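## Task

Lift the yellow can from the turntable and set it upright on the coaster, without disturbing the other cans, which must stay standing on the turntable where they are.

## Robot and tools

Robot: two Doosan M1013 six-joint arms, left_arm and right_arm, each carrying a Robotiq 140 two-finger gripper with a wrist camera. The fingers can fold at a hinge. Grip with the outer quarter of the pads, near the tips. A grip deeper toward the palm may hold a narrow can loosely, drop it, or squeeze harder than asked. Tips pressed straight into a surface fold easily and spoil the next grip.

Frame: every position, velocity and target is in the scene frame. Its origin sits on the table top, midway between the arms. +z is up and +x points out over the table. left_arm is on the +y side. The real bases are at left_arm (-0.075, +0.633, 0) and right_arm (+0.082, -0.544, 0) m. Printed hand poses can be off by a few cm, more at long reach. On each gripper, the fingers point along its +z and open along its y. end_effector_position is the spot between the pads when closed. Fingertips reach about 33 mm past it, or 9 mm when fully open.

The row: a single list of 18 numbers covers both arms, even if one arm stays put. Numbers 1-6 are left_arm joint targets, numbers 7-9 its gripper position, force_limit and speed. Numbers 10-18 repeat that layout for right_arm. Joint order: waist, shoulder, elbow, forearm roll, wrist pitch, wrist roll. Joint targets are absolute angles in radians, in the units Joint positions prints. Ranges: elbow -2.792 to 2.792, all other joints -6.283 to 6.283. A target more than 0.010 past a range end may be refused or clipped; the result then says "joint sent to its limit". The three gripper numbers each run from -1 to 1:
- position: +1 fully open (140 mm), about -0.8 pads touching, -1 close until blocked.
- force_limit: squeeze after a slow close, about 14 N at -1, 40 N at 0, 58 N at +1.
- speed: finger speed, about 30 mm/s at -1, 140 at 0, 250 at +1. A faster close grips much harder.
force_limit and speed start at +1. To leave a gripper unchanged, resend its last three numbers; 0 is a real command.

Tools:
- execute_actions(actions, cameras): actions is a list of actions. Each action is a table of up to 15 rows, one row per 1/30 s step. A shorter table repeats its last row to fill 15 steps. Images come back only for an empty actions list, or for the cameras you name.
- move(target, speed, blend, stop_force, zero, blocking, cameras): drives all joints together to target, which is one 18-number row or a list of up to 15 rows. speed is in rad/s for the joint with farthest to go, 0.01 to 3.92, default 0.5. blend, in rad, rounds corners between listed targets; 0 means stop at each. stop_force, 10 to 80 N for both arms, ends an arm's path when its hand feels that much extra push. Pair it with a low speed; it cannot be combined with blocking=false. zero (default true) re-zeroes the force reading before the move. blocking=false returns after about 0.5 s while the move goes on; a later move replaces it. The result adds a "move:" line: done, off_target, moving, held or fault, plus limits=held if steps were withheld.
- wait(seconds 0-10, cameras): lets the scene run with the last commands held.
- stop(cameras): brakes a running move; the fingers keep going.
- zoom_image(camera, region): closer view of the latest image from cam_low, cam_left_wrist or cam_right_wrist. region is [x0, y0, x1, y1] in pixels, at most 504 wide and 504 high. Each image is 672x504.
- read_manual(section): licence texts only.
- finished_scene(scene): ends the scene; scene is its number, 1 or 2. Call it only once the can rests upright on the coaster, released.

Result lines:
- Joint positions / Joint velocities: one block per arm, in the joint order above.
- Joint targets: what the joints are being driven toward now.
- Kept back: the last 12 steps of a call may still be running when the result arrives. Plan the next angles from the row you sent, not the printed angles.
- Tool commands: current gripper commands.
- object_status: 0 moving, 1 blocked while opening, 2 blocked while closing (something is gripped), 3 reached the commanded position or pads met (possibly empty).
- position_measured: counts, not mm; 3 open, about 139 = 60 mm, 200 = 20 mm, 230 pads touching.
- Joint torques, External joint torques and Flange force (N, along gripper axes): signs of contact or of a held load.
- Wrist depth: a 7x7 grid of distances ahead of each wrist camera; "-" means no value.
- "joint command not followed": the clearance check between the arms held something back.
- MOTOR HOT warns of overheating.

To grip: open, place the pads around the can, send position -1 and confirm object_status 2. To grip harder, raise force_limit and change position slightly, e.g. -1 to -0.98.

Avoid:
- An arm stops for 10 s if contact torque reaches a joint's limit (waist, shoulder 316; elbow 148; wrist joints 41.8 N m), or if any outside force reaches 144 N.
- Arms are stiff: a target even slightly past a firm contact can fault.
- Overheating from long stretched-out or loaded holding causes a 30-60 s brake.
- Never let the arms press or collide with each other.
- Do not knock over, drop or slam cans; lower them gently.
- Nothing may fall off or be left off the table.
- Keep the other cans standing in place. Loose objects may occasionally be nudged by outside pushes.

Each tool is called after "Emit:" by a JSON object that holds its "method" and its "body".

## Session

Emit:
{"method": "execute_actions", "body": {"actions": []}}

Emit:
{"method": "wait", "body": {"seconds": 1, "cameras": ["all"]}}

Scene clock: 0.00 s.
left_arm: end_effector_position=(+0.4031, +0.8668, +0.1743) position_measured=3 object_status=3 end_effector_quat_wxyz=(-0.281, +0.785, +0.550, +0.049) | right_arm: end_effector_position=(+0.5824, +0.5246, +0.1753) position_measured=3 object_status=3 end_effector_quat_wxyz=(-0.465, +0.357, +0.780, +0.219)
Joint positions: left_arm=[0.063 0.154 2.01 0.562 1.265 0.16] | right_arm=[0.842 1.069 0.716 1.11 1.338 -0.13]
Joint velocities: within noise
Joint torques (N m): no reading
External joint torques (N m): no reading
Flange force (N): no reading
Wrist depth (mm): cam_left_wrist=[1958 1724 1520 1359 1263 1149 1050 / 1863 1650 1462 1336 1249 1138 1050 / 1848 1639 1481 1305 1197 1242 - / 1878 1520 1444 1351 310 157 124 / - 131 - - - 282 113 / - - 374 - - - - / 426 393 349 321 - 273 -] | cam_right_wrist=[553 - 2389 3040 3001 3080 2273 / 539 515 538 550 550 2413 2464 / 458 445 425 444 469 452 1984 / - 137 377 378 366 368 128 / - 310 329 327 339 330 116 / 280 288 289 290 291 292 286 / 264 257 260 259 260 260 260]
Joint targets: left_arm=[0.063 0.154 2.010 0.562 1.265 0.160] | right_arm=[0.842 1.069 0.716 1.110 1.338 -0.130]
Tool commands: left_gripper/position=+1.0 left_gripper/force_limit=+1.0 left_gripper/speed=+1.0 right_gripper/position=+1.0 right_gripper/force_limit=+1.0 right_gripper/speed=+1.0

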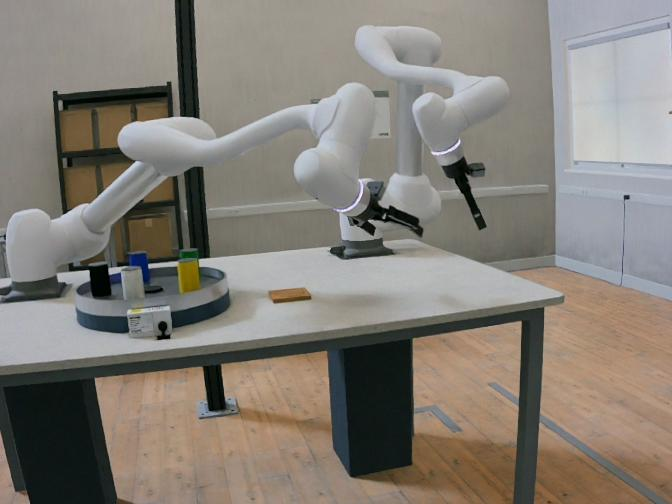

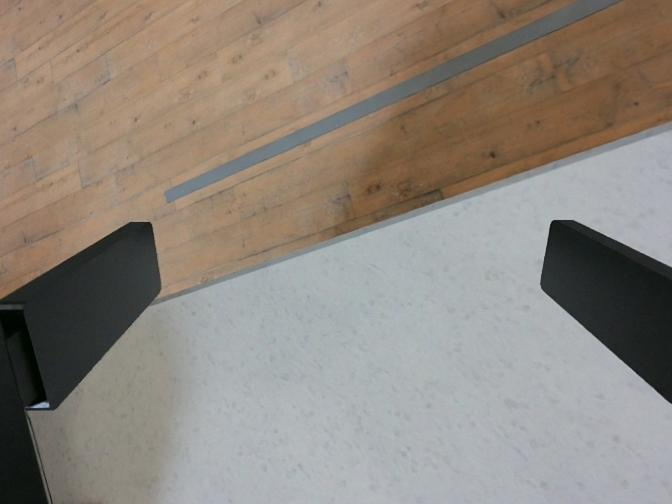

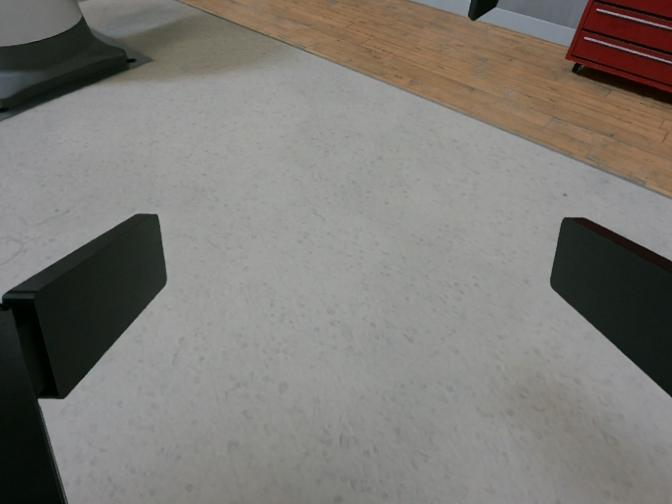

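Scene clock: 1.00 s.
left_arm: end_effector_position=(+0.4031, +0.8668, +0.1743) position_measured=3 object_status=3 end_effector_quat_wxyz=(-0.281, +0.785, +0.550, +0.049) | right_arm: end_effector_position=(+0.5824, +0.5246, +0.1753) position_measured=3 object_status=3 end_effector_quat_wxyz=(-0.465, +0.357, +0.780, +0.219)
Joint positions: left_arm=[0.063 0.154 2.01 0.562 1.265 0.16] | right_arm=[0.842 1.069 0.716 1.11 1.338 -0.13]
Joint torques (N m): left_arm=[-2.08 -48.19 -36.33 4.15 0.84 -0.54] | right_arm=[1.61 -128.19 -41.01 4.09 0.3 -0.32]
External joint torques (N m): left_arm=[1.98 -2.69 1.08 0.01 0.01 0.52] | right_arm=[-1.21 -6.2 -1.59 0.14 -0.01 0.32]
Flange force (N): left_arm=[1.4 -7.1 1.3] | right_arm=[3.3 -6.4 -4.2]
Wrist depth (mm): cam_left_wrist=[1819 1699 1561 1384 1263 1122 1045 / 1819 1639 1481 1328 1249 1116 1045 / 1819 1639 1472 1313 1216 1167 263 / 1863 1530 1426 - 313 - 124 / - 125 356 347 - - 113 / - - - 323 - 275 - / - - 342 331 302 269 -] | cam_right_wrist=[544 679 699 3164 3207 2890 2389 / 538 539 546 546 548 2365 2341 / 443 443 445 445 448 450 1935 / 386 137 378 377 379 370 124 / - 310 327 330 329 331 115 / 283 288 288 289 291 291 284 / 263 258 258 259 260 261 266]
Joint targets: left_arm=[0.063 0.154 2.010 0.562 1.265 0.160] | right_arm=[0.842 1.069 0.716 1.110 1.338 -0.130]
Tool commands: left_gripper/position=+1.0 left_gripper/force_limit=+1.0 left_gripper/speed=+1.0 right_gripper/position=+1.0 right_gripper/force_limit=+1.0 right_gripper/speed=+1.0
wait: 1.00 s; at rest by 0.17 s

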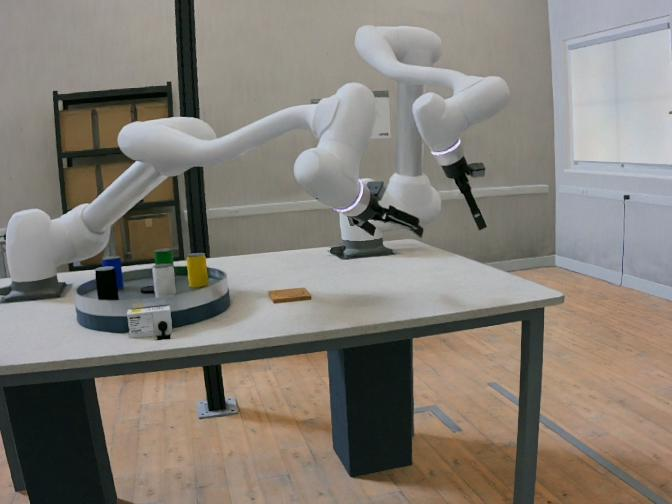

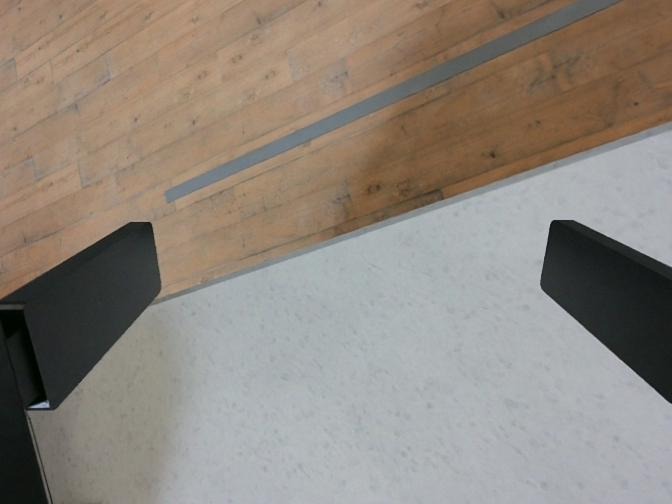

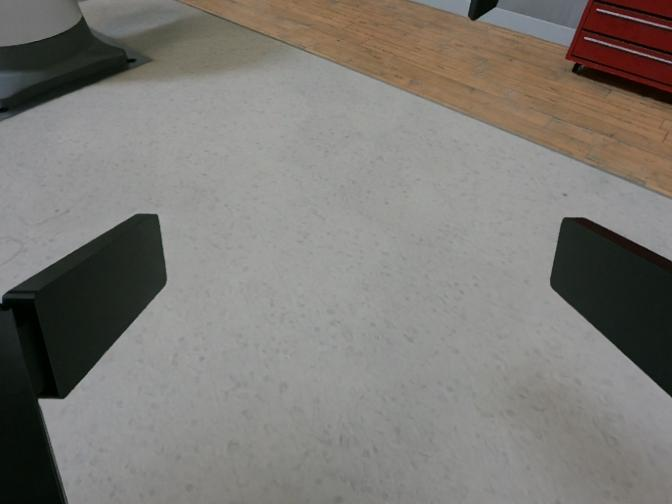

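Emit:
{"method": "move", "body": {"target": [[0.063,0.154,2.010,0.562,1.265,0.160,1,1,1,0.842,0.45,1.1,0.6,1.34,1.5,0.3,-0.5,-0.5],[0.063,0.154,2.010,0.562,1.265,0.160,1,1,1,0.749,0.2896,1.636,0,1.216,3.093,0.3,-0.5,-0.5]], "speed": 1.5, "blend": [0.3,0], "cameras": ["cam_right_wrist"]}}

Emit:
{"method": "wait", "body": {"seconds": 1, "cameras": ["cam_right_wrist"]}}

Emit:
{"method": "wait", "body": {"seconds": 1, "cameras": ["cam_right_wrist","cam_low"]}}

Emit:
{"method": "wait", "body": {"seconds": 1, "cameras": ["cam_right_wrist"]}}

Emit:
{"method": "wait", "body": {"seconds": 1, "cameras": ["cam_right_wrist"]}}

Scene clock: 5.03 s.
left_arm: end_effector_position=(+0.4028, +0.8670, +0.1742) position_measured=3 object_status=3 end_effector_quat_wxyz=(-0.281, +0.785, +0.550, +0.048) | right_arm: end_effector_position=(+0.5656, -0.0350, +0.2200) position_measured=91 object_status=3 end_effector_quat_wxyz=(+0.000, +0.929, -0.371, +0.000)
Joint positions: left_arm=[0.063 0.154 2.01 0.562 1.265 0.16] | right_arm=[0.749 0.29 1.636 0 1.216 3.093]
Joint torques (N m): left_arm=[-2.44 -48.07 -36.38 4.12 0.86 -0.54] | right_arm=[1.44 -65.87 -38.1 3.75 0.03 -0.49]
External joint torques (N m): left_arm=[2.17 -3.02 0.99 0.06 -0.01 0.52] | right_arm=[-1.01 -3.95 -1.8 0.32 -0.05 0.49]
Flange force (N): left_arm=[1.7 -7.6 1.2] | right_arm=[0.7 2.4 -4.2]
Wrist depth (mm): cam_left_wrist=[1894 1724 1491 1351 1242 1133 1041 / 1834 1650 1481 1351 1185 1122 1036 / 1834 1616 1444 1305 1222 1095 - / 1819 1540 1444 340 305 - 125 / - 390 355 343 304 288 113 / - - - - - - - / 426 400 - 317 278 280 -] | cam_right_wrist=[317 319 310 271 270 270 269 / 335 336 328 202 281 285 285 / 356 356 306 302 302 296 302 / 377 370 164 321 322 139 320 / - 89 405 339 316 119 - / - - 427 434 267 - - / - - 471 467 470 - -]
Joint targets: left_arm=[0.063 0.154 2.010 0.562 1.265 0.160] | right_arm=[0.749 0.290 1.636 0.000 1.216 3.093]
move: done
Images, in order (width x height): cam_right_wrist 672x504.

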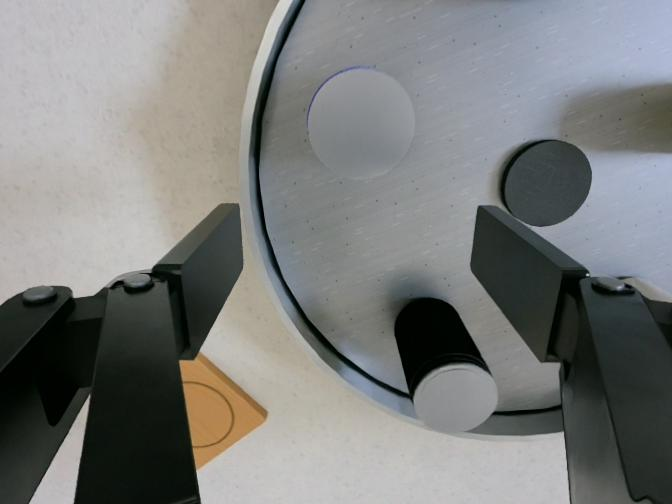

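Scene clock: 6.03 s.
left_arm: end_effector_position=(+0.4028, +0.8670, +0.1742) position_measured=3 object_status=3 end_effector_quat_wxyz=(-0.281, +0.785, +0.550, +0.048) | right_arm: end_effector_position=(+0.5656, -0.0351, +0.2200) position_measured=91 object_status=3 end_effector_quat_wxyz=(+0.000, +0.929, -0.371, +0.000)
Joint positions: left_arm=[0.063 0.154 2.01 0.562 1.265 0.16] | right_arm=[0.749 0.29 1.636 0 1.216 3.093]
Joint torques (N m): left_arm=[-2.33 -48.03 -36.34 4.13 0.86 -0.55] | right_arm=[1.5 -66.01 -38.12 3.89 0.05 -0.32]
External joint torques (N m): left_arm=[2.32 -3.2 1.03 0.04 0 0.53] | right_arm=[-1.77 -3.69 -1.81 0.17 -0.07 0.32]
Flange force (N): left_arm=[1.8 -8.0 1.3] | right_arm=[2.1 2.1 -4.1]
Wrist depth (mm): cam_left_wrist=[1909 1686 1500 1343 1229 1127 1060 / 1909 1639 1520 1320 1236 1133 1022 / 1894 1605 1481 1328 1222 293 - / 1834 1540 1426 331 313 286 128 / - 131 - 320 313 285 113 / - - - - - 280 108 / - 391 354 - - - 259] | cam_right_wrist=[319 318 316 271 191 270 270 / 335 335 330 286 286 284 285 / 357 350 307 301 303 296 302 / 373 - 164 282 316 140 322 / - 90 406 243 342 119 - / - - 424 422 362 - - / - - 467 466 471 - -]
Joint targets: left_arm=[0.063 0.154 2.010 0.562 1.265 0.160] | right_arm=[0.749 0.290 1.636 0.000 1.216 3.093]
Tool commands: left_gripper/position=+1.0 left_gripper/force_limit=+1.0 left_gripper/speed=+1.0 right_gripper/position=+0.3 right_gripper/force_limit=-0.5 right_gripper/speed=-0.5
wait: 1.00 s; at rest by 0.17 s
Images, in order (width x height): cam_right_wrist 672x504.

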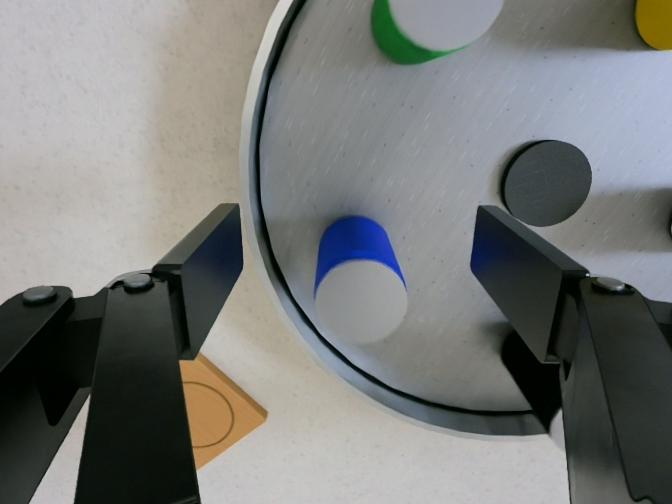

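Scene clock: 7.03 s.
left_arm: end_effector_position=(+0.4028, +0.8670, +0.1742) position_measured=3 object_status=3 end_effector_quat_wxyz=(-0.281, +0.785, +0.550, +0.048) | right_arm: end_effector_position=(+0.5656, -0.0351, +0.2200) position_measured=91 object_status=3 end_effector_quat_wxyz=(+0.000, +0.929, -0.371, +0.000)
Joint positions: left_arm=[0.063 0.154 2.01 0.562 1.265 0.16] | right_arm=[0.749 0.29 1.636 0 1.216 3.093]
Joint torques (N m): left_arm=[-2.5 -47.99 -36.21 4.1 0.83 -0.55] | right_arm=[1.35 -65.74 -37.98 3.88 0.01 -0.3]
External joint torques (N m): left_arm=[2.55 -2.96 0.9 0.07 0.02 0.54] | right_arm=[-1.37 -3.98 -1.88 0.18 -0.02 0.3]
Flange force (N): left_arm=[2.4 -7.6 1.4] | right_arm=[1.5 2.3 -4.4]
Wrist depth (mm): cam_left_wrist=[1942 1711 1530 1328 1229 1105 1041 / 1848 1639 1500 1313 1229 1122 1027 / 1894 1650 1462 1320 1203 1085 261 / 1819 1491 1481 - - 145 124 / - 124 354 336 - 281 113 / - - - 325 314 - - / - - - - - 278 -] | cam_right_wrist=[319 319 268 268 269 270 269 / 338 335 331 283 285 285 287 / 356 356 306 213 302 295 302 / 378 370 163 320 321 139 318 / - 89 406 340 335 119 - / - - 423 435 266 264 - / - - 463 467 468 - -]
Joint targets: left_arm=[0.063 0.154 2.010 0.562 1.265 0.160] | right_arm=[0.749 0.290 1.636 0.000 1.216 3.093]
Tool commands: left_gripper/position=+1.0 left_gripper/force_limit=+1.0 left_gripper/speed=+1.0 right_gripper/position=+0.3 right_gripper/force_limit=-0.5 right_gripper/speed=-0.5
wait: 1.00 s; at rest by 0.17 s
Images, in order (width x height): cam_low 672x504, cam_right_wrist 672x504.

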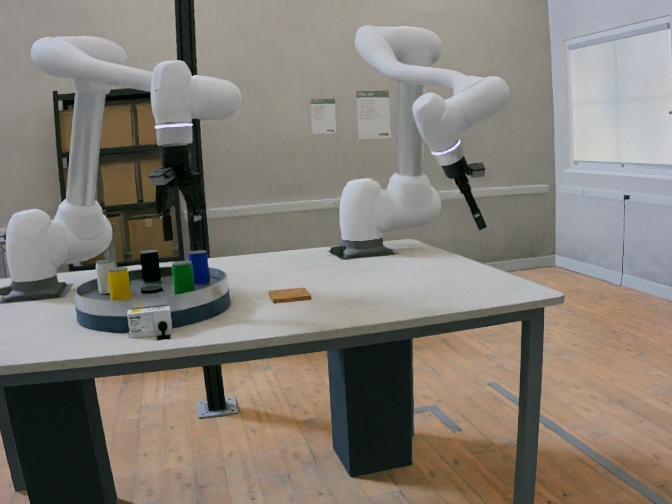

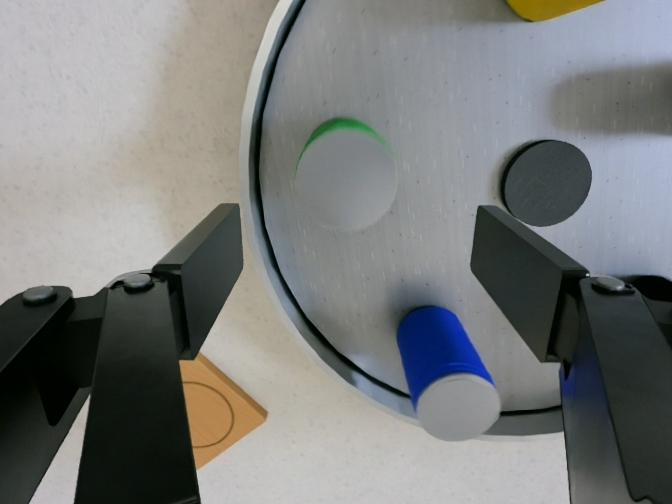

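Scene clock: 8.03 s.
left_arm: end_effector_position=(+0.4028, +0.8670, +0.1742) position_measured=3 object_status=3 end_effector_quat_wxyz=(-0.281, +0.785, +0.550, +0.048) | right_arm: end_effector_position=(+0.5656, -0.0351, +0.2200) position_measured=91 object_status=3 end_effector_quat_wxyz=(+0.000, +0.929, -0.371, +0.000)
Joint positions: left_arm=[0.063 0.154 2.01 0.562 1.265 0.16] | right_arm=[0.749 0.29 1.636 0 1.216 3.093]
Joint torques (N m): left_arm=[-2.54 -48.07 -36.3 4.16 0.82 -0.57] | right_arm=[1.22 -65.59 -38.02 3.87 -0.06 -0.33]
External joint torques (N m): left_arm=[2.57 -3.33 0.96 0.01 0.04 0.55] | right_arm=[-1.17 -4.13 -1.79 0.17 0.04 0.33]
Flange force (N): left_arm=[2.3 -8.3 1.2] | right_arm=[1.2 2.7 -4.5]
Wrist depth (mm): cam_left_wrist=[1992 1764 1481 1351 1236 1116 1036 / 1894 1686 1510 1343 1210 1122 1036 / 1848 1616 1462 1313 1191 293 - / 1819 1572 1444 343 305 146 128 / - 141 364 - - - 113 / - - 334 338 310 275 - / - - 343 339 291 280 -] | cam_right_wrist=[317 319 315 270 190 267 270 / 337 336 330 285 287 287 287 / 355 356 305 302 302 296 302 / 381 368 164 319 319 140 322 / - 90 404 315 336 119 - / - - 425 417 362 - - / - - 467 469 469 - -]
Joint targets: left_arm=[0.063 0.154 2.010 0.562 1.265 0.160] | right_arm=[0.749 0.290 1.636 0.000 1.216 3.093]
Tool commands: left_gripper/position=+1.0 left_gripper/force_limit=+1.0 left_gripper/speed=+1.0 right_gripper/position=+0.3 right_gripper/force_limit=-0.5 right_gripper/speed=-0.5
wait: 1.00 s; at rest by 0.17 s
Images, in order (width x height): cam_right_wrist 672x504.

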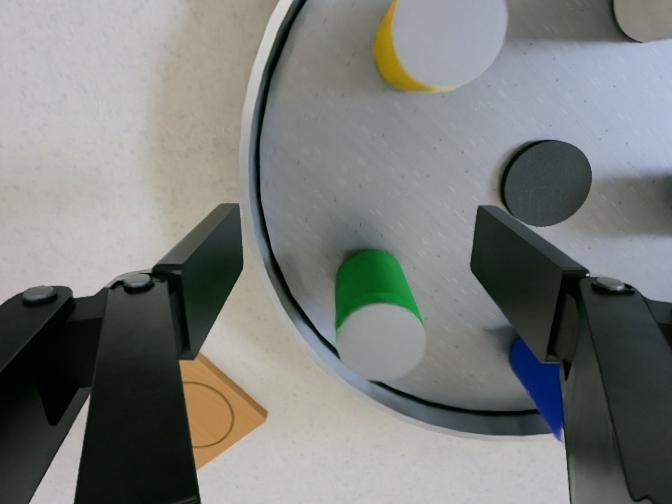

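Scene clock: 9.03 s.
left_arm: end_effector_position=(+0.4028, +0.8670, +0.1742) position_measured=3 object_status=3 end_effector_quat_wxyz=(-0.281, +0.785, +0.550, +0.048) | right_arm: end_effector_position=(+0.5656, -0.0351, +0.2200) position_measured=91 object_status=3 end_effector_quat_wxyz=(+0.000, +0.929, -0.371, +0.000)
Joint positions: left_arm=[0.063 0.154 2.01 0.562 1.265 0.16] | right_arm=[0.749 0.29 1.636 0 1.216 3.093]
Joint torques (N m): left_arm=[-2.48 -48.03 -36.35 4.12 0.88 -0.57] | right_arm=[1.14 -65.8 -38.14 3.84 0.09 -0.31]
External joint torques (N m): left_arm=[2.43 -2.85 1.17 0.03 -0.03 0.55] | right_arm=[-1.18 -3.89 -1.61 0.2 -0.1 0.31]
Flange force (N): left_arm=[1.9 -7.7 1.8] | right_arm=[1.2 2.8 -3.9]
Wrist depth (mm): cam_left_wrist=[1894 1674 1500 1359 1216 1144 1050 / 1894 1639 1491 1359 1222 1116 1045 / 1894 1605 1462 1367 1210 1203 - / 1819 1540 1426 342 311 - 127 / - 123 - 324 305 - 113 / - - - - - - 255 / - - - 326 300 - -] | cam_right_wrist=[316 319 314 271 270 269 271 / 336 334 329 285 285 285 285 / 354 363 306 218 299 295 303 / 379 369 164 322 320 139 318 / - 90 403 340 339 119 - / - - 426 435 353 266 - / - - 471 471 470 - -]
Joint targets: left_arm=[0.063 0.154 2.010 0.562 1.265 0.160] | right_arm=[0.749 0.290 1.636 0.000 1.216 3.093]
Tool commands: left_gripper/position=+1.0 left_gripper/force_limit=+1.0 left_gripper/speed=+1.0 right_gripper/position=+0.3 right_gripper/force_limit=-0.5 right_gripper/speed=-0.5
wait: 1.00 s; at rest by 0.17 s
Images, in order (width x height): cam_right_wrist 672x504.

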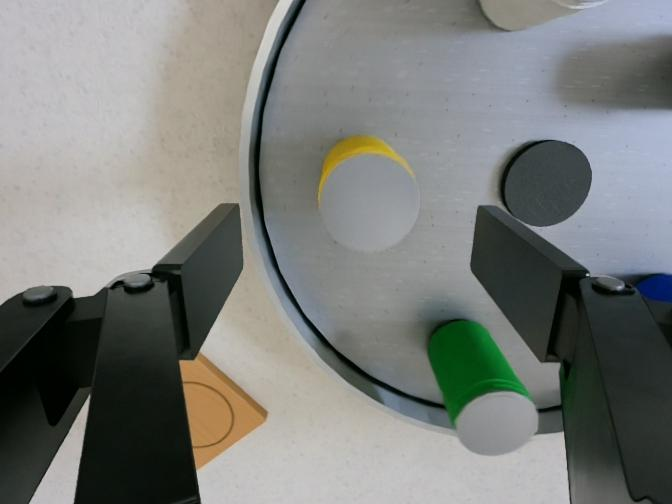

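Emit:
{"method": "move", "body": {"target": [0.063,0.154,2.010,0.562,1.265,0.160,1,1,1,0.714,0.3306,1.743,0,1.068,3.093,0.3,-0.5,-0.5]}}

Emit:
{"method": "wait", "body": {"seconds": 1.5}}

Scene clock: 10.93 s.
left_arm: end_effector_position=(+0.4028, +0.8670, +0.1742) position_measured=3 object_status=3 end_effector_quat_wxyz=(-0.281, +0.785, +0.550, +0.048) | right_arm: end_effector_position=(+0.5755, -0.0590, +0.1371) position_measured=91 object_status=3 end_effector_quat_wxyz=(+0.000, +0.922, -0.387, +0.000)
Joint positions: left_arm=[0.063 0.154 2.01 0.562 1.265 0.16] | right_arm=[0.714 0.331 1.743 0 1.068 3.093]
Joint torques (N m): left_arm=[-2.47 -48.2 -36.43 4.13 0.85 -0.53] | right_arm=[1.68 -67.19 -35.35 3.62 -0.06 -0.32]
External joint torques (N m): left_arm=[2.49 -2.49 1.25 0.02 0 0.51] | right_arm=[-1.77 -4.06 -1.91 0.16 0.05 0.32]
Flange force (N): left_arm=[2.0 -7.2 2.1] | right_arm=[2.1 2.0 -5.1]
Wrist depth (mm): cam_left_wrist=[1909 1699 1510 1328 1256 1133 1036 / 1925 1686 1472 1343 1210 1122 1041 / 1863 1605 1435 1343 1197 1055 - / - 1510 1481 1444 297 156 128 / - 141 396 - - 272 113 / - - - - 298 271 - / 434 - - - - - -] | cam_right_wrist=[242 242 194 194 194 195 194 / 256 256 203 205 205 205 206 / 272 271 216 217 218 218 215 / 288 281 164 181 229 139 222 / - 89 240 145 241 119 - / - - 261 268 264 258 - / - - 352 277 286 - -]
Joint targets: left_arm=[0.063 0.154 2.010 0.562 1.265 0.160] | right_arm=[0.714 0.331 1.743 0.000 1.068 3.093]
move: done

Scene clock: 12.43 s.
left_arm: end_effector_position=(+0.4028, +0.8670, +0.1742) position_measured=3 object_status=3 end_effector_quat_wxyz=(-0.281, +0.785, +0.550, +0.048) | right_arm: end_effector_position=(+0.5755, -0.0591, +0.1370) position_measured=91 object_status=3 end_effector_quat_wxyz=(+0.000, +0.922, -0.387, +0.000)
Joint positions: left_arm=[0.063 0.154 2.01 0.562 1.265 0.16] | right_arm=[0.714 0.331 1.743 0 1.068 3.093]
Joint torques (N m): left_arm=[-2.37 -48.04 -36.36 4.13 0.86 -0.54] | right_arm=[1.63 -67.39 -35.73 3.53 0.05 -0.31]
External joint torques (N m): left_arm=[2.3 -2.79 1.07 0.03 -0.01 0.52] | right_arm=[-1.7 -3.78 -1.46 0.24 -0.06 0.31]
Flange force (N): left_arm=[1.9 -7.4 1.5] | right_arm=[2.0 2.6 -4.2]
Wrist depth (mm): cam_left_wrist=[1942 1662 1561 1375 1222 1122 1070 / 1925 1686 1491 1343 1210 1122 1055 / 1894 1639 1481 1328 1216 1149 - / 1863 1520 1491 335 - - 124 / - 131 368 320 - - 113 / - 403 390 - 305 - - / - - - - 296 273 -] | cam_right_wrist=[242 242 194 194 194 194 194 / 256 257 204 205 205 206 206 / 271 271 215 141 218 218 215 / 289 282 137 136 225 140 222 / - 89 244 145 248 119 - / - - 261 263 256 258 - / - - 354 276 224 199 -]
Joint targets: left_arm=[0.063 0.154 2.010 0.562 1.265 0.160] | right_arm=[0.714 0.331 1.743 0.000 1.068 3.093]
Tool commands: left_gripper/position=+1.0 left_gripper/force_limit=+1.0 left_gripper/speed=+1.0 right_gripper/position=+0.3 right_gripper/force_limit=-0.5 right_gripper/speed=-0.5
wait: 1.50 s; at rest by 0.17 s

Emit:
{"method": "wait", "body": {"seconds": 4.62}}

Emit:
{"method": "move", "body": {"target": [[0.063,0.154,2.010,0.562,1.265,0.160,1,1,1,0.814,0.3306,1.743,0,1.068,3.093,-1,-0.5,-0.5],[0.063,0.154,2.010,0.562,1.265,0.160,1,1,1,0.814,0.2535,1.6079,0,1.2802,3.093,-1,-0.5,-0.5]], "speed": [0.14,0.4], "cameras": ["cam_low","cam_right_wrist"]}}

Scene clock: 17.47 s.
left_arm: end_effector_position=(+0.4028, +0.8670, +0.1742) position_measured=3 object_status=3 end_effector_quat_wxyz=(-0.281, +0.785, +0.550, +0.048) | right_arm: end_effector_position=(+0.5755, -0.0591, +0.1370) position_measured=91 object_status=3 end_effector_quat_wxyz=(+0.000, +0.922, -0.387, +0.000)
Joint positions: left_arm=[0.063 0.154 2.01 0.562 1.265 0.16] | right_arm=[0.714 0.331 1.743 0 1.068 3.093]
Joint torques (N m): left_arm=[-2.42 -48.1 -36.35 4.1 0.85 -0.56] | right_arm=[1.12 -67.1 -35.73 3.52 0.06 -0.35]
External joint torques (N m): left_arm=[2.45 -3.13 1.03 0.07 0.01 0.54] | right_arm=[-1.03 -4.15 -1.56 0.28 -0.07 0.35]
Flange force (N): left_arm=[2.1 -8.0 1.4] | right_arm=[1.0 2.9 -4.6]
Wrist depth (mm): cam_left_wrist=[1909 1724 1520 1359 1236 1122 1055 / 1909 1674 1500 1359 1210 1127 1041 / 1848 1627 1491 1291 1216 296 - / 1819 1520 1426 358 - 157 124 / - 388 371 341 - 284 113 / - - - 347 - - - / - - 351 - - - -] | cam_right_wrist=[243 242 194 194 190 193 194 / 256 255 203 124 121 203 205 / 272 272 215 217 128 216 215 / 287 282 164 231 232 139 223 / - 90 245 248 248 119 - / - - 262 259 257 265 - / - - 354 254 186 - -]
Joint targets: left_arm=[0.063 0.154 2.010 0.562 1.265 0.160] | right_arm=[0.714 0.331 1.743 0.000 1.068 3.093]
Tool commands: left_gripper/position=+1.0 left_gripper/force_limit=+1.0 left_gripper/speed=+1.0 right_gripper/position=+0.3 right_gripper/force_limit=-0.5 right_gripper/speed=-0.5
wait: 4.63 s; at rest from the start

Scene clock: 19.53 s.
left_arm: end_effector_position=(+0.4028, +0.8670, +0.1742) position_measured=3 object_status=3 end_effector_quat_wxyz=(-0.281, +0.785, +0.550, +0.048) | right_arm: end_effector_position=(+0.5246, -0.0122, +0.2599) position_measured=232 object_status=3 end_effector_quat_wxyz=(+0.000, +0.940, -0.341, +0.000)
Joint positions: left_arm=[0.063 0.154 2.01 0.562 1.265 0.16] | right_arm=[0.814 0.254 1.608 0 1.28 3.093]
Joint torques (N m): left_arm=[-2.57 -47.95 -36.42 4.15 0.81 -0.54] | right_arm=[1.32 -63.02 -38.88 3.92 0.1 -0.34]
External joint torques (N m): left_arm=[2.52 -3.16 0.98 0.03 0.04 0.52] | right_arm=[-1.37 -3.8 -1.67 0.18 -0.11 0.34]
Flange force (N): left_arm=[2.2 -8.0 1.3] | right_arm=[1.5 2.7 -3.7]
Wrist depth (mm): cam_left_wrist=[1909 1674 1510 1359 1229 1116 1036 / 1863 1662 1426 1343 1210 1122 1045 / 1848 1627 1472 1291 1197 1075 - / 1878 1500 1453 - - - 131 / - 123 374 - 303 283 113 / - - 364 328 301 273 259 / - - - 326 - - 259] | cam_right_wrist=[355 354 313 236 300 305 307 / 375 374 340 324 323 320 324 / 398 394 388 337 342 343 342 / - 420 420 111 362 362 360 / 456 441 91 79 79 83 288 / - 63 69 63 - 70 66 / - - - - - - -]
Joint targets: left_arm=[0.063 0.154 2.010 0.562 1.265 0.160] | right_arm=[0.814 0.254 1.608 0.000 1.280 3.093]
move: done
Images, in order (width x height): cam_low 672x504, cam_right_wrist 672x504.

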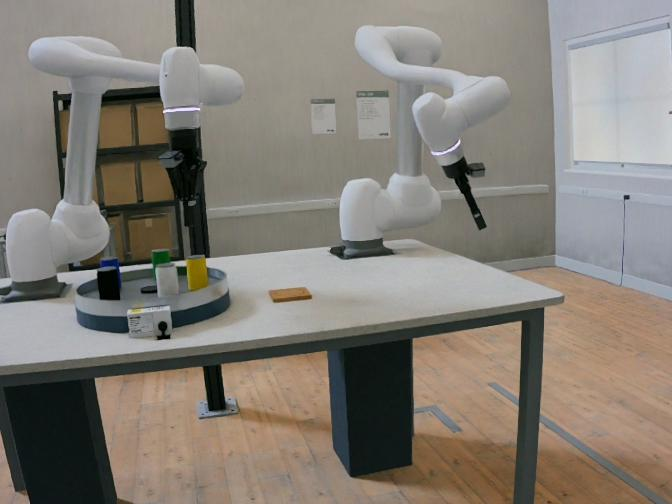

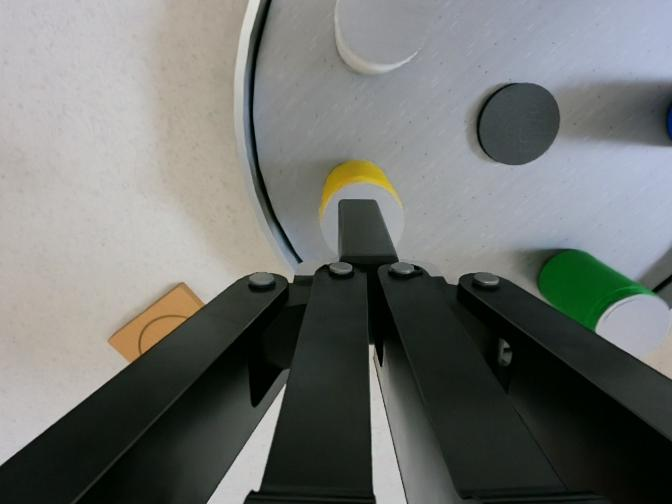

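Emit:
{"method": "move", "body": {"target": [[0.063,0.154,2.010,0.562,1.265,0.160,1,1,1,0.814,0.2535,1.6079,0,1.2802,3.093,0.3,-0.5,0],[0.063,0.154,2.010,0.562,1.265,0.160,1,1,1,0.714,0.3306,1.743,0,1.068,3.093,0.3,-0.5,0]], "cameras": ["cam_low","cam_right_wrist"]}}

Emit:
{"method": "wait", "body": {"seconds": 0.1}}

Scene clock: 22.57 s.
left_arm: end_effector_position=(+0.4028, +0.8670, +0.1742) position_measured=3 object_status=3 end_effector_quat_wxyz=(-0.281, +0.785, +0.550, +0.048) | right_arm: end_effector_position=(+0.5755, -0.0590, +0.1371) position_measured=91 object_status=3 end_effector_quat_wxyz=(+0.000, +0.922, -0.387, +0.000)
Joint positions: left_arm=[0.063 0.154 2.01 0.562 1.265 0.16] | right_arm=[0.714 0.331 1.743 0 1.068 3.093]
Joint torques (N m): left_arm=[-2.43 -48.19 -36.36 4.13 0.83 -0.53] | right_arm=[-0.5 -67.14 -35.1 3.57 0.03 -0.35]
External joint torques (N m): left_arm=[2.45 -2.96 1 0.04 0.02 0.51] | right_arm=[0.38 -4.25 -2.32 0.23 -0.05 0.35]
Flange force (N): left_arm=[2.1 -7.7 1.5] | right_arm=[-1.1 1.4 -5.4]
Wrist depth (mm): cam_left_wrist=[1925 1699 1530 1359 1242 1133 1036 / 1878 1650 1472 1367 1210 1111 1031 / 1925 1662 1472 1328 1203 1100 272 / 1819 1510 1472 1313 304 147 128 / - 131 - 335 300 281 113 / - - - 332 - - 108 / - - 349 - - 275 -] | cam_right_wrist=[241 241 194 195 130 116 195 / 256 255 203 205 205 205 205 / 271 271 214 218 216 217 215 / 289 281 164 231 232 140 223 / - 89 244 232 244 119 - / - - 262 170 261 265 - / - - 354 168 280 - -]
Joint targets: left_arm=[0.063 0.154 2.010 0.562 1.265 0.160] | right_arm=[0.714 0.331 1.743 0.000 1.068 3.093]
move: done
Images, in order (width x height): cam_low 672x504, cam_right_wrist 672x504.

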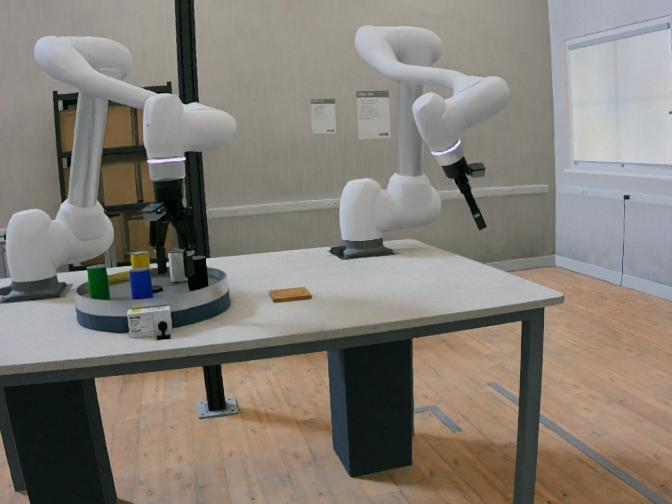

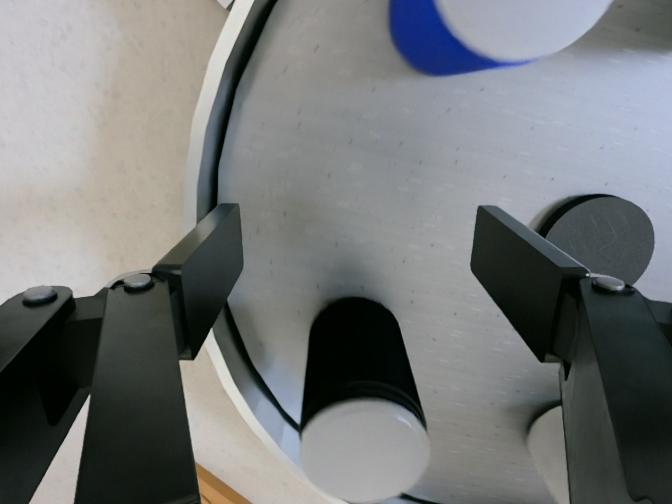

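Scene clock: 22.67 s.
left_arm: end_effector_position=(+0.4028, +0.8670, +0.1742) position_measured=3 object_status=3 end_effector_quat_wxyz=(-0.281, +0.785, +0.550, +0.048) | right_arm: end_effector_position=(+0.5755, -0.0590, +0.1371) position_measured=91 object_status=3 end_effector_quat_wxyz=(+0.000, +0.922, -0.387, +0.000)
Joint positions: left_arm=[0.063 0.154 2.01 0.562 1.265 0.16] | right_arm=[0.714 0.331 1.743 0 1.068 3.093]
Joint torques (N m): left_arm=[-2.22 -48.04 -36.33 4.15 0.82 -0.54] | right_arm=[0.86 -66.98 -35.77 3.55 0.08 -0.33]
External joint torques (N m): left_arm=[2.26 -3.4 0.9 0.03 0.03 0.52] | right_arm=[-0.98 -3.99 -1.19 0.2 -0.08 0.33]
Flange force (N): left_arm=[1.8 -8.2 0.9] | right_arm=[0.9 3.4 -4.1]
Wrist depth (mm): cam_left_wrist=[1894 1699 1530 1375 1229 1133 1036 / 1975 1724 1491 1328 1216 1116 1045 / 1942 1711 1472 1328 1229 291 - / 1863 141 1444 - 305 156 124 / - 122 372 - 299 286 113 / 428 400 - 327 - - - / - - 357 - 281 281 -] | cam_right_wrist=[242 242 195 195 116 115 195 / 255 256 203 205 206 206 206 / 271 272 214 218 218 218 215 / 288 283 164 231 231 140 224 / - 89 243 240 244 119 - / - - 260 184 259 263 - / - - 357 170 173 - -]
Joint targets: left_arm=[0.063 0.154 2.010 0.562 1.265 0.160] | right_arm=[0.714 0.331 1.743 0.000 1.068 3.093]
Tool commands: left_gripper/position=+1.0 left_gripper/force_limit=+1.0 left_gripper/speed=+1.0 right_gripper/position=+0.3 right_gripper/force_limit=-0.5 right_gripper/speed=+0.0
wait: 0.10 s; no rest

Emit:
{"method": "wait", "body": {"seconds": 0.1, "cameras": ["cam_low","cam_right_wrist"]}}

Emit:
{"method": "zoom_image", "body": {"camera": "cam_low", "region": [60, 230, 260, 350]}}

Scene clock: 23.07 s.
left_arm: end_effector_position=(+0.4028, +0.8670, +0.1742) position_measured=3 object_status=3 end_effector_quat_wxyz=(-0.281, +0.785, +0.550, +0.048) | right_arm: end_effector_position=(+0.5755, -0.0591, +0.1370) position_measured=91 object_status=3 end_effector_quat_wxyz=(+0.000, +0.922, -0.387, +0.000)
Joint positions: left_arm=[0.063 0.154 2.01 0.562 1.265 0.16] | right_arm=[0.714 0.331 1.743 0 1.068 3.093]
Joint torques (N m): left_arm=[-2.35 -48.04 -36.42 4.09 0.85 -0.58] | right_arm=[1.67 -66.93 -35.68 3.52 0.02 -0.32]
External joint torques (N m): left_arm=[2.2 -2.88 1.25 0.06 0.01 0.56] | right_arm=[-1.28 -4.48 -1.63 0.29 -0.04 0.32]
Flange force (N): left_arm=[1.6 -7.7 1.6] | right_arm=[1.4 3.2 -5.0]
Wrist depth (mm): cam_left_wrist=[1942 1724 1510 1392 1229 1133 1050 / 1909 1639 1491 1336 1210 1116 1036 / 1848 1616 1444 1336 1191 1127 269 / 1894 1510 1453 1277 - - 128 / - 123 365 334 - - 113 / - 389 383 - - - - / 436 - 349 327 - 268 260] | cam_right_wrist=[242 242 195 117 116 195 194 / 255 256 206 121 121 205 205 / 270 271 215 217 215 218 216 / 288 282 164 232 232 140 223 / - 90 243 246 247 119 - / - - 260 261 244 265 - / - - 353 258 180 - -]
Joint targets: left_arm=[0.063 0.154 2.010 0.562 1.265 0.160] | right_arm=[0.714 0.331 1.743 0.000 1.068 3.093]
Tool commands: left_gripper/position=+1.0 left_gripper/force_limit=+1.0 left_gripper/speed=+1.0 right_gripper/position=+0.3 right_gripper/force_limit=-0.5 right_gripper/speed=+0.0
wait: 0.10 s; at rest from the start
Images, in order (width x height): cam_low 672x504, cam_right_wrist 672x504.

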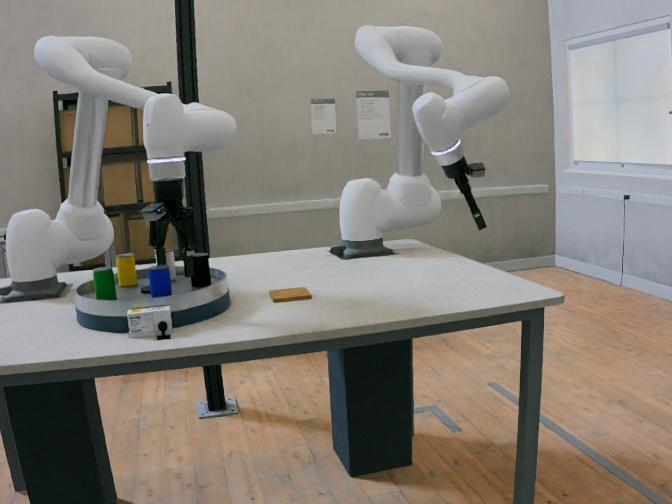

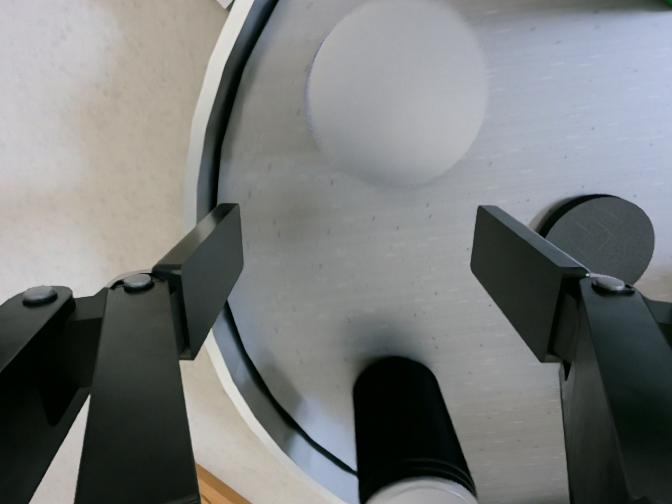

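Scaled by 2.520 from the camera's 672x504 image, which has a finer 960x720 frame.

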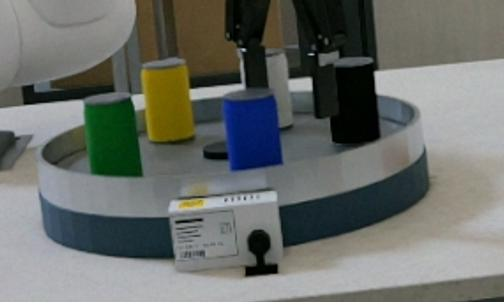

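Emit:
{"method": "wait", "body": {"seconds": 1.5, "cameras": ["cam_low"]}}

Scene clock: 24.90 s.
left_arm: end_effector_position=(+0.4028, +0.8670, +0.1742) position_measured=3 object_status=3 end_effector_quat_wxyz=(-0.281, +0.785, +0.550, +0.048) | right_arm: end_effector_position=(+0.5755, -0.0591, +0.1370) position_measured=91 object_status=3 end_effector_quat_wxyz=(+0.000, +0.922, -0.387, +0.000)
Joint positions: left_arm=[0.063 0.154 2.01 0.562 1.265 0.16] | right_arm=[0.714 0.331 1.743 0 1.068 3.093]
Joint torques (N m): left_arm=[-2.31 -48.16 -36.41 4.13 0.86 -0.54] | right_arm=[1.61 -67.26 -35.54 3.58 0 -0.32]
External joint torques (N m): left_arm=[2.15 -2.82 1.13 0.03 -0.01 0.52] | right_arm=[-1.57 -4.07 -1.83 0.22 -0.02 0.32]
Flange force (N): left_arm=[1.6 -7.4 1.5] | right_arm=[1.8 2.2 -4.9]
Wrist depth (mm): cam_left_wrist=[1942 1674 1500 1367 1222 1122 1055 / 1894 1650 1472 1305 1210 1122 1045 / 1878 1605 1472 1328 1216 1122 - / 1848 143 1444 1236 - 156 124 / - 389 367 - - - 113 / 433 406 366 330 - 287 - / 431 - - - - 274 -] | cam_right_wrist=[242 242 195 193 192 195 195 / 255 257 200 120 122 205 206 / 271 271 215 128 130 218 216 / 288 281 164 231 231 140 222 / - 90 243 246 247 119 - / - - 262 257 257 265 - / - - 356 254 187 - -]
Joint targets: left_arm=[0.063 0.154 2.010 0.562 1.265 0.160] | right_arm=[0.714 0.331 1.743 0.000 1.068 3.093]
Tool commands: left_gripper/position=+1.0 left_gripper/force_limit=+1.0 left_gripper/speed=+1.0 right_gripper/position=+0.3 right_gripper/force_limit=-0.5 right_gripper/speed=+0.0
wait: 1.50 s; at rest from the start
Images, in order (width x height): cam_low 672x504.

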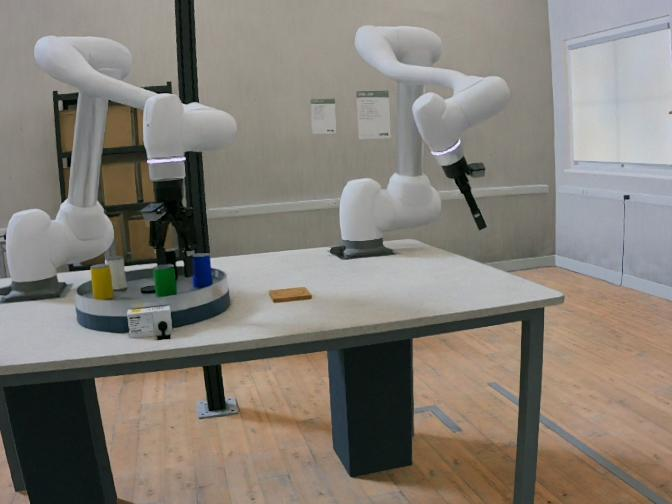

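Emit:
{"method": "wait", "body": {"seconds": 2.23}}

Emit:
{"method": "move", "body": {"target": [[0.063,0.154,2.010,0.562,1.265,0.160,1,1,1,0.814,0.3306,1.743,0,1.068,3.093,-1,-0.5,-0.5],[0.063,0.154,2.010,0.562,1.265,0.160,1,1,1,0.814,0.2535,1.6079,0,1.2802,3.093,-1,-0.5,-0.5]], "speed": [0.14,0.4], "cameras": ["cam_low","cam_right_wrist"]}}

Scene clock: 27.73 s.
left_arm: end_effector_position=(+0.4028, +0.8670, +0.1742) position_measured=3 object_status=3 end_effector_quat_wxyz=(-0.281, +0.785, +0.550, +0.048) | right_arm: end_effector_position=(+0.5755, -0.0591, +0.1370) position_measured=91 object_status=3 end_effector_quat_wxyz=(+0.000, +0.922, -0.387, +0.000)
Joint positions: left_arm=[0.063 0.154 2.01 0.562 1.265 0.16] | right_arm=[0.714 0.331 1.743 0 1.068 3.093]
Joint torques (N m): left_arm=[-2.31 -48.09 -36.42 4.15 0.86 -0.55] | right_arm=[1.24 -67.01 -35.55 3.55 0.07 -0.33]
External joint torques (N m): left_arm=[2.35 -2.84 1.23 0.01 -0.01 0.53] | right_arm=[-1.57 -4.2 -1.73 0.23 -0.08 0.33]
Flange force (N): left_arm=[1.7 -7.7 1.7] | right_arm=[1.8 2.7 -4.8]
Wrist depth (mm): cam_left_wrist=[2027 1805 1551 1367 1236 1155 1045 / 1894 1662 1510 1343 1222 1111 1036 / 1863 1650 1472 1305 1210 1045 - / 1894 1481 1444 331 - - 124 / - 132 - 352 - 287 113 / - 397 - - - - - / - - 352 330 - - 259] | cam_right_wrist=[242 241 193 194 193 128 115 / 257 256 203 206 205 205 204 / 272 271 214 170 217 218 216 / 289 280 143 136 140 140 223 / - 90 243 145 246 119 - / - - 260 264 265 265 - / - - 354 277 286 - -]
Joint targets: left_arm=[0.063 0.154 2.010 0.562 1.265 0.160] | right_arm=[0.714 0.331 1.743 0.000 1.068 3.093]
Tool commands: left_gripper/position=+1.0 left_gripper/force_limit=+1.0 left_gripper/speed=+1.0 right_gripper/position=+0.3 right_gripper/force_limit=-0.5 right_gripper/speed=+0.0
wait: 2.23 s; at rest from the start

Scene clock: 29.80 s.
left_arm: end_effector_position=(+0.4028, +0.8670, +0.1742) position_measured=3 object_status=3 end_effector_quat_wxyz=(-0.281, +0.785, +0.550, +0.048) | right_arm: end_effector_position=(+0.5246, -0.0122, +0.2599) position_measured=156 object_status=2 end_effector_quat_wxyz=(+0.000, +0.940, -0.341, +0.000)
Joint positions: left_arm=[0.063 0.154 2.01 0.562 1.265 0.16] | right_arm=[0.814 0.254 1.608 0 1.28 3.093]
Joint torques (N m): left_arm=[-2.38 -48.18 -36.36 4.13 0.83 -0.56] | right_arm=[1.46 -64.69 -39.6 3.95 0.2 -0.31]
External joint torques (N m): left_arm=[2.39 -3 1.1 0.03 0.03 0.54] | right_arm=[-1.36 -2.11 -1 0.17 -0.21 0.31]
Flange force (N): left_arm=[1.9 -7.8 1.5] | right_arm=[1.5 1.4 -1.9]
Wrist depth (mm): cam_left_wrist=[1909 1686 1426 1384 1229 1127 1050 / 1925 1662 1453 1343 1222 1090 1031 / 1805 1639 1453 1291 1236 1050 - / 1819 1540 1491 - - - 124 / - 140 - - - 280 113 / - - 355 - - 281 - / - 398 354 322 297 271 -] | cam_right_wrist=[352 355 349 305 308 306 307 / 375 375 337 322 324 323 323 / 395 389 389 254 338 346 338 / 421 418 115 139 138 361 366 / - 90 79 143 141 - 85 / - 76 66 484 490 - - / - - - 526 - - -]
Joint targets: left_arm=[0.063 0.154 2.010 0.562 1.265 0.160] | right_arm=[0.814 0.254 1.608 0.000 1.280 3.093]
move: done
Images, in order (width x height): cam_low 672x504, cam_right_wrist 672x504.

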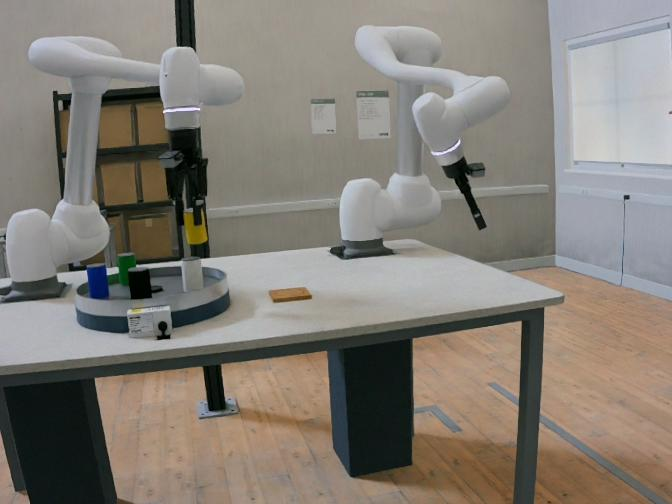

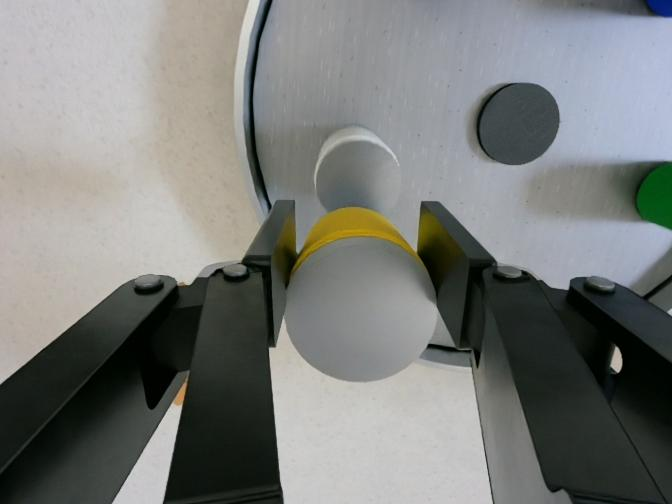

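Emit:
{"method": "move", "body": {"target": [0.063,0.154,2.010,0.562,1.265,0.160,1,1,1,1.13,0.5677,1.1337,0,1.4402,3.093,-1,-0.5,-0.5], "speed": 0.6, "cameras": ["cam_right_wrist"]}}

Scene clock: 34.43 s.
left_arm: end_effector_position=(+0.4028, +0.8670, +0.1742) position_measured=3 object_status=3 end_effector_quat_wxyz=(-0.281, +0.785, +0.550, +0.048) | right_arm: end_effector_position=(+0.4191, +0.2778, +0.2699) position_measured=156 object_status=2 end_effector_quat_wxyz=(+0.000, +0.982, -0.189, +0.000)
Joint positions: left_arm=[0.063 0.154 2.01 0.562 1.265 0.16] | right_arm=[1.13 0.568 1.134 0 1.44 3.093]
Joint torques (N m): left_arm=[-2.44 -48.46 -36.34 4.13 0.84 -0.53] | right_arm=[1 -94.73 -41.41 4.09 0.06 -0.3]
External joint torques (N m): left_arm=[2.43 -2.49 1.03 0.04 0.01 0.51] | right_arm=[-1.06 -3.82 -0.72 0.18 -0.07 0.3]
Flange force (N): left_arm=[2.2 -6.9 1.8] | right_arm=[0.8 4.8 -1.8]
Wrist depth (mm): cam_left_wrist=[1958 1674 1491 1359 1256 1138 1055 / 1925 1711 1481 1343 1236 1127 1045 / 1863 1639 1462 1298 1210 1191 263 / 1848 1540 1444 355 323 - 131 / - 123 360 331 302 - 113 / - - - - - - - / - - 352 - 295 - -] | cam_right_wrist=[361 363 364 355 361 362 312 / 385 383 383 376 379 386 341 / 408 405 406 404 409 406 406 / 432 429 110 139 138 424 429 / - 90 79 142 141 - 85 / - 76 63 503 498 - - / - - - 537 - - -]
Joint targets: left_arm=[0.063 0.154 2.010 0.562 1.265 0.160] | right_arm=[1.130 0.568 1.134 0.000 1.440 3.093]
move: done
Images, in order (width x height): cam_right_wrist 672x504.

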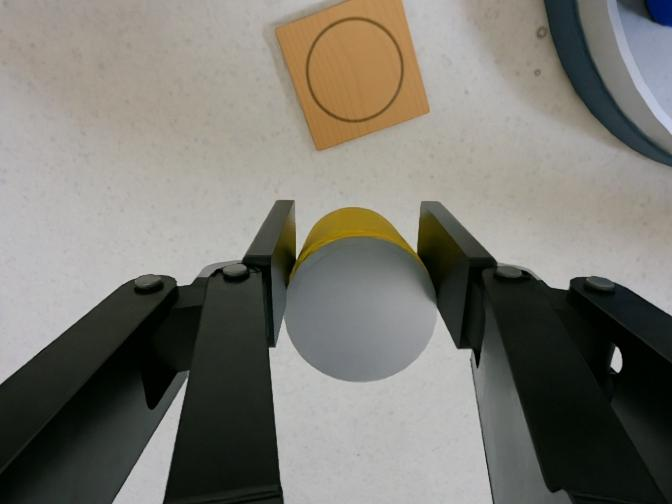

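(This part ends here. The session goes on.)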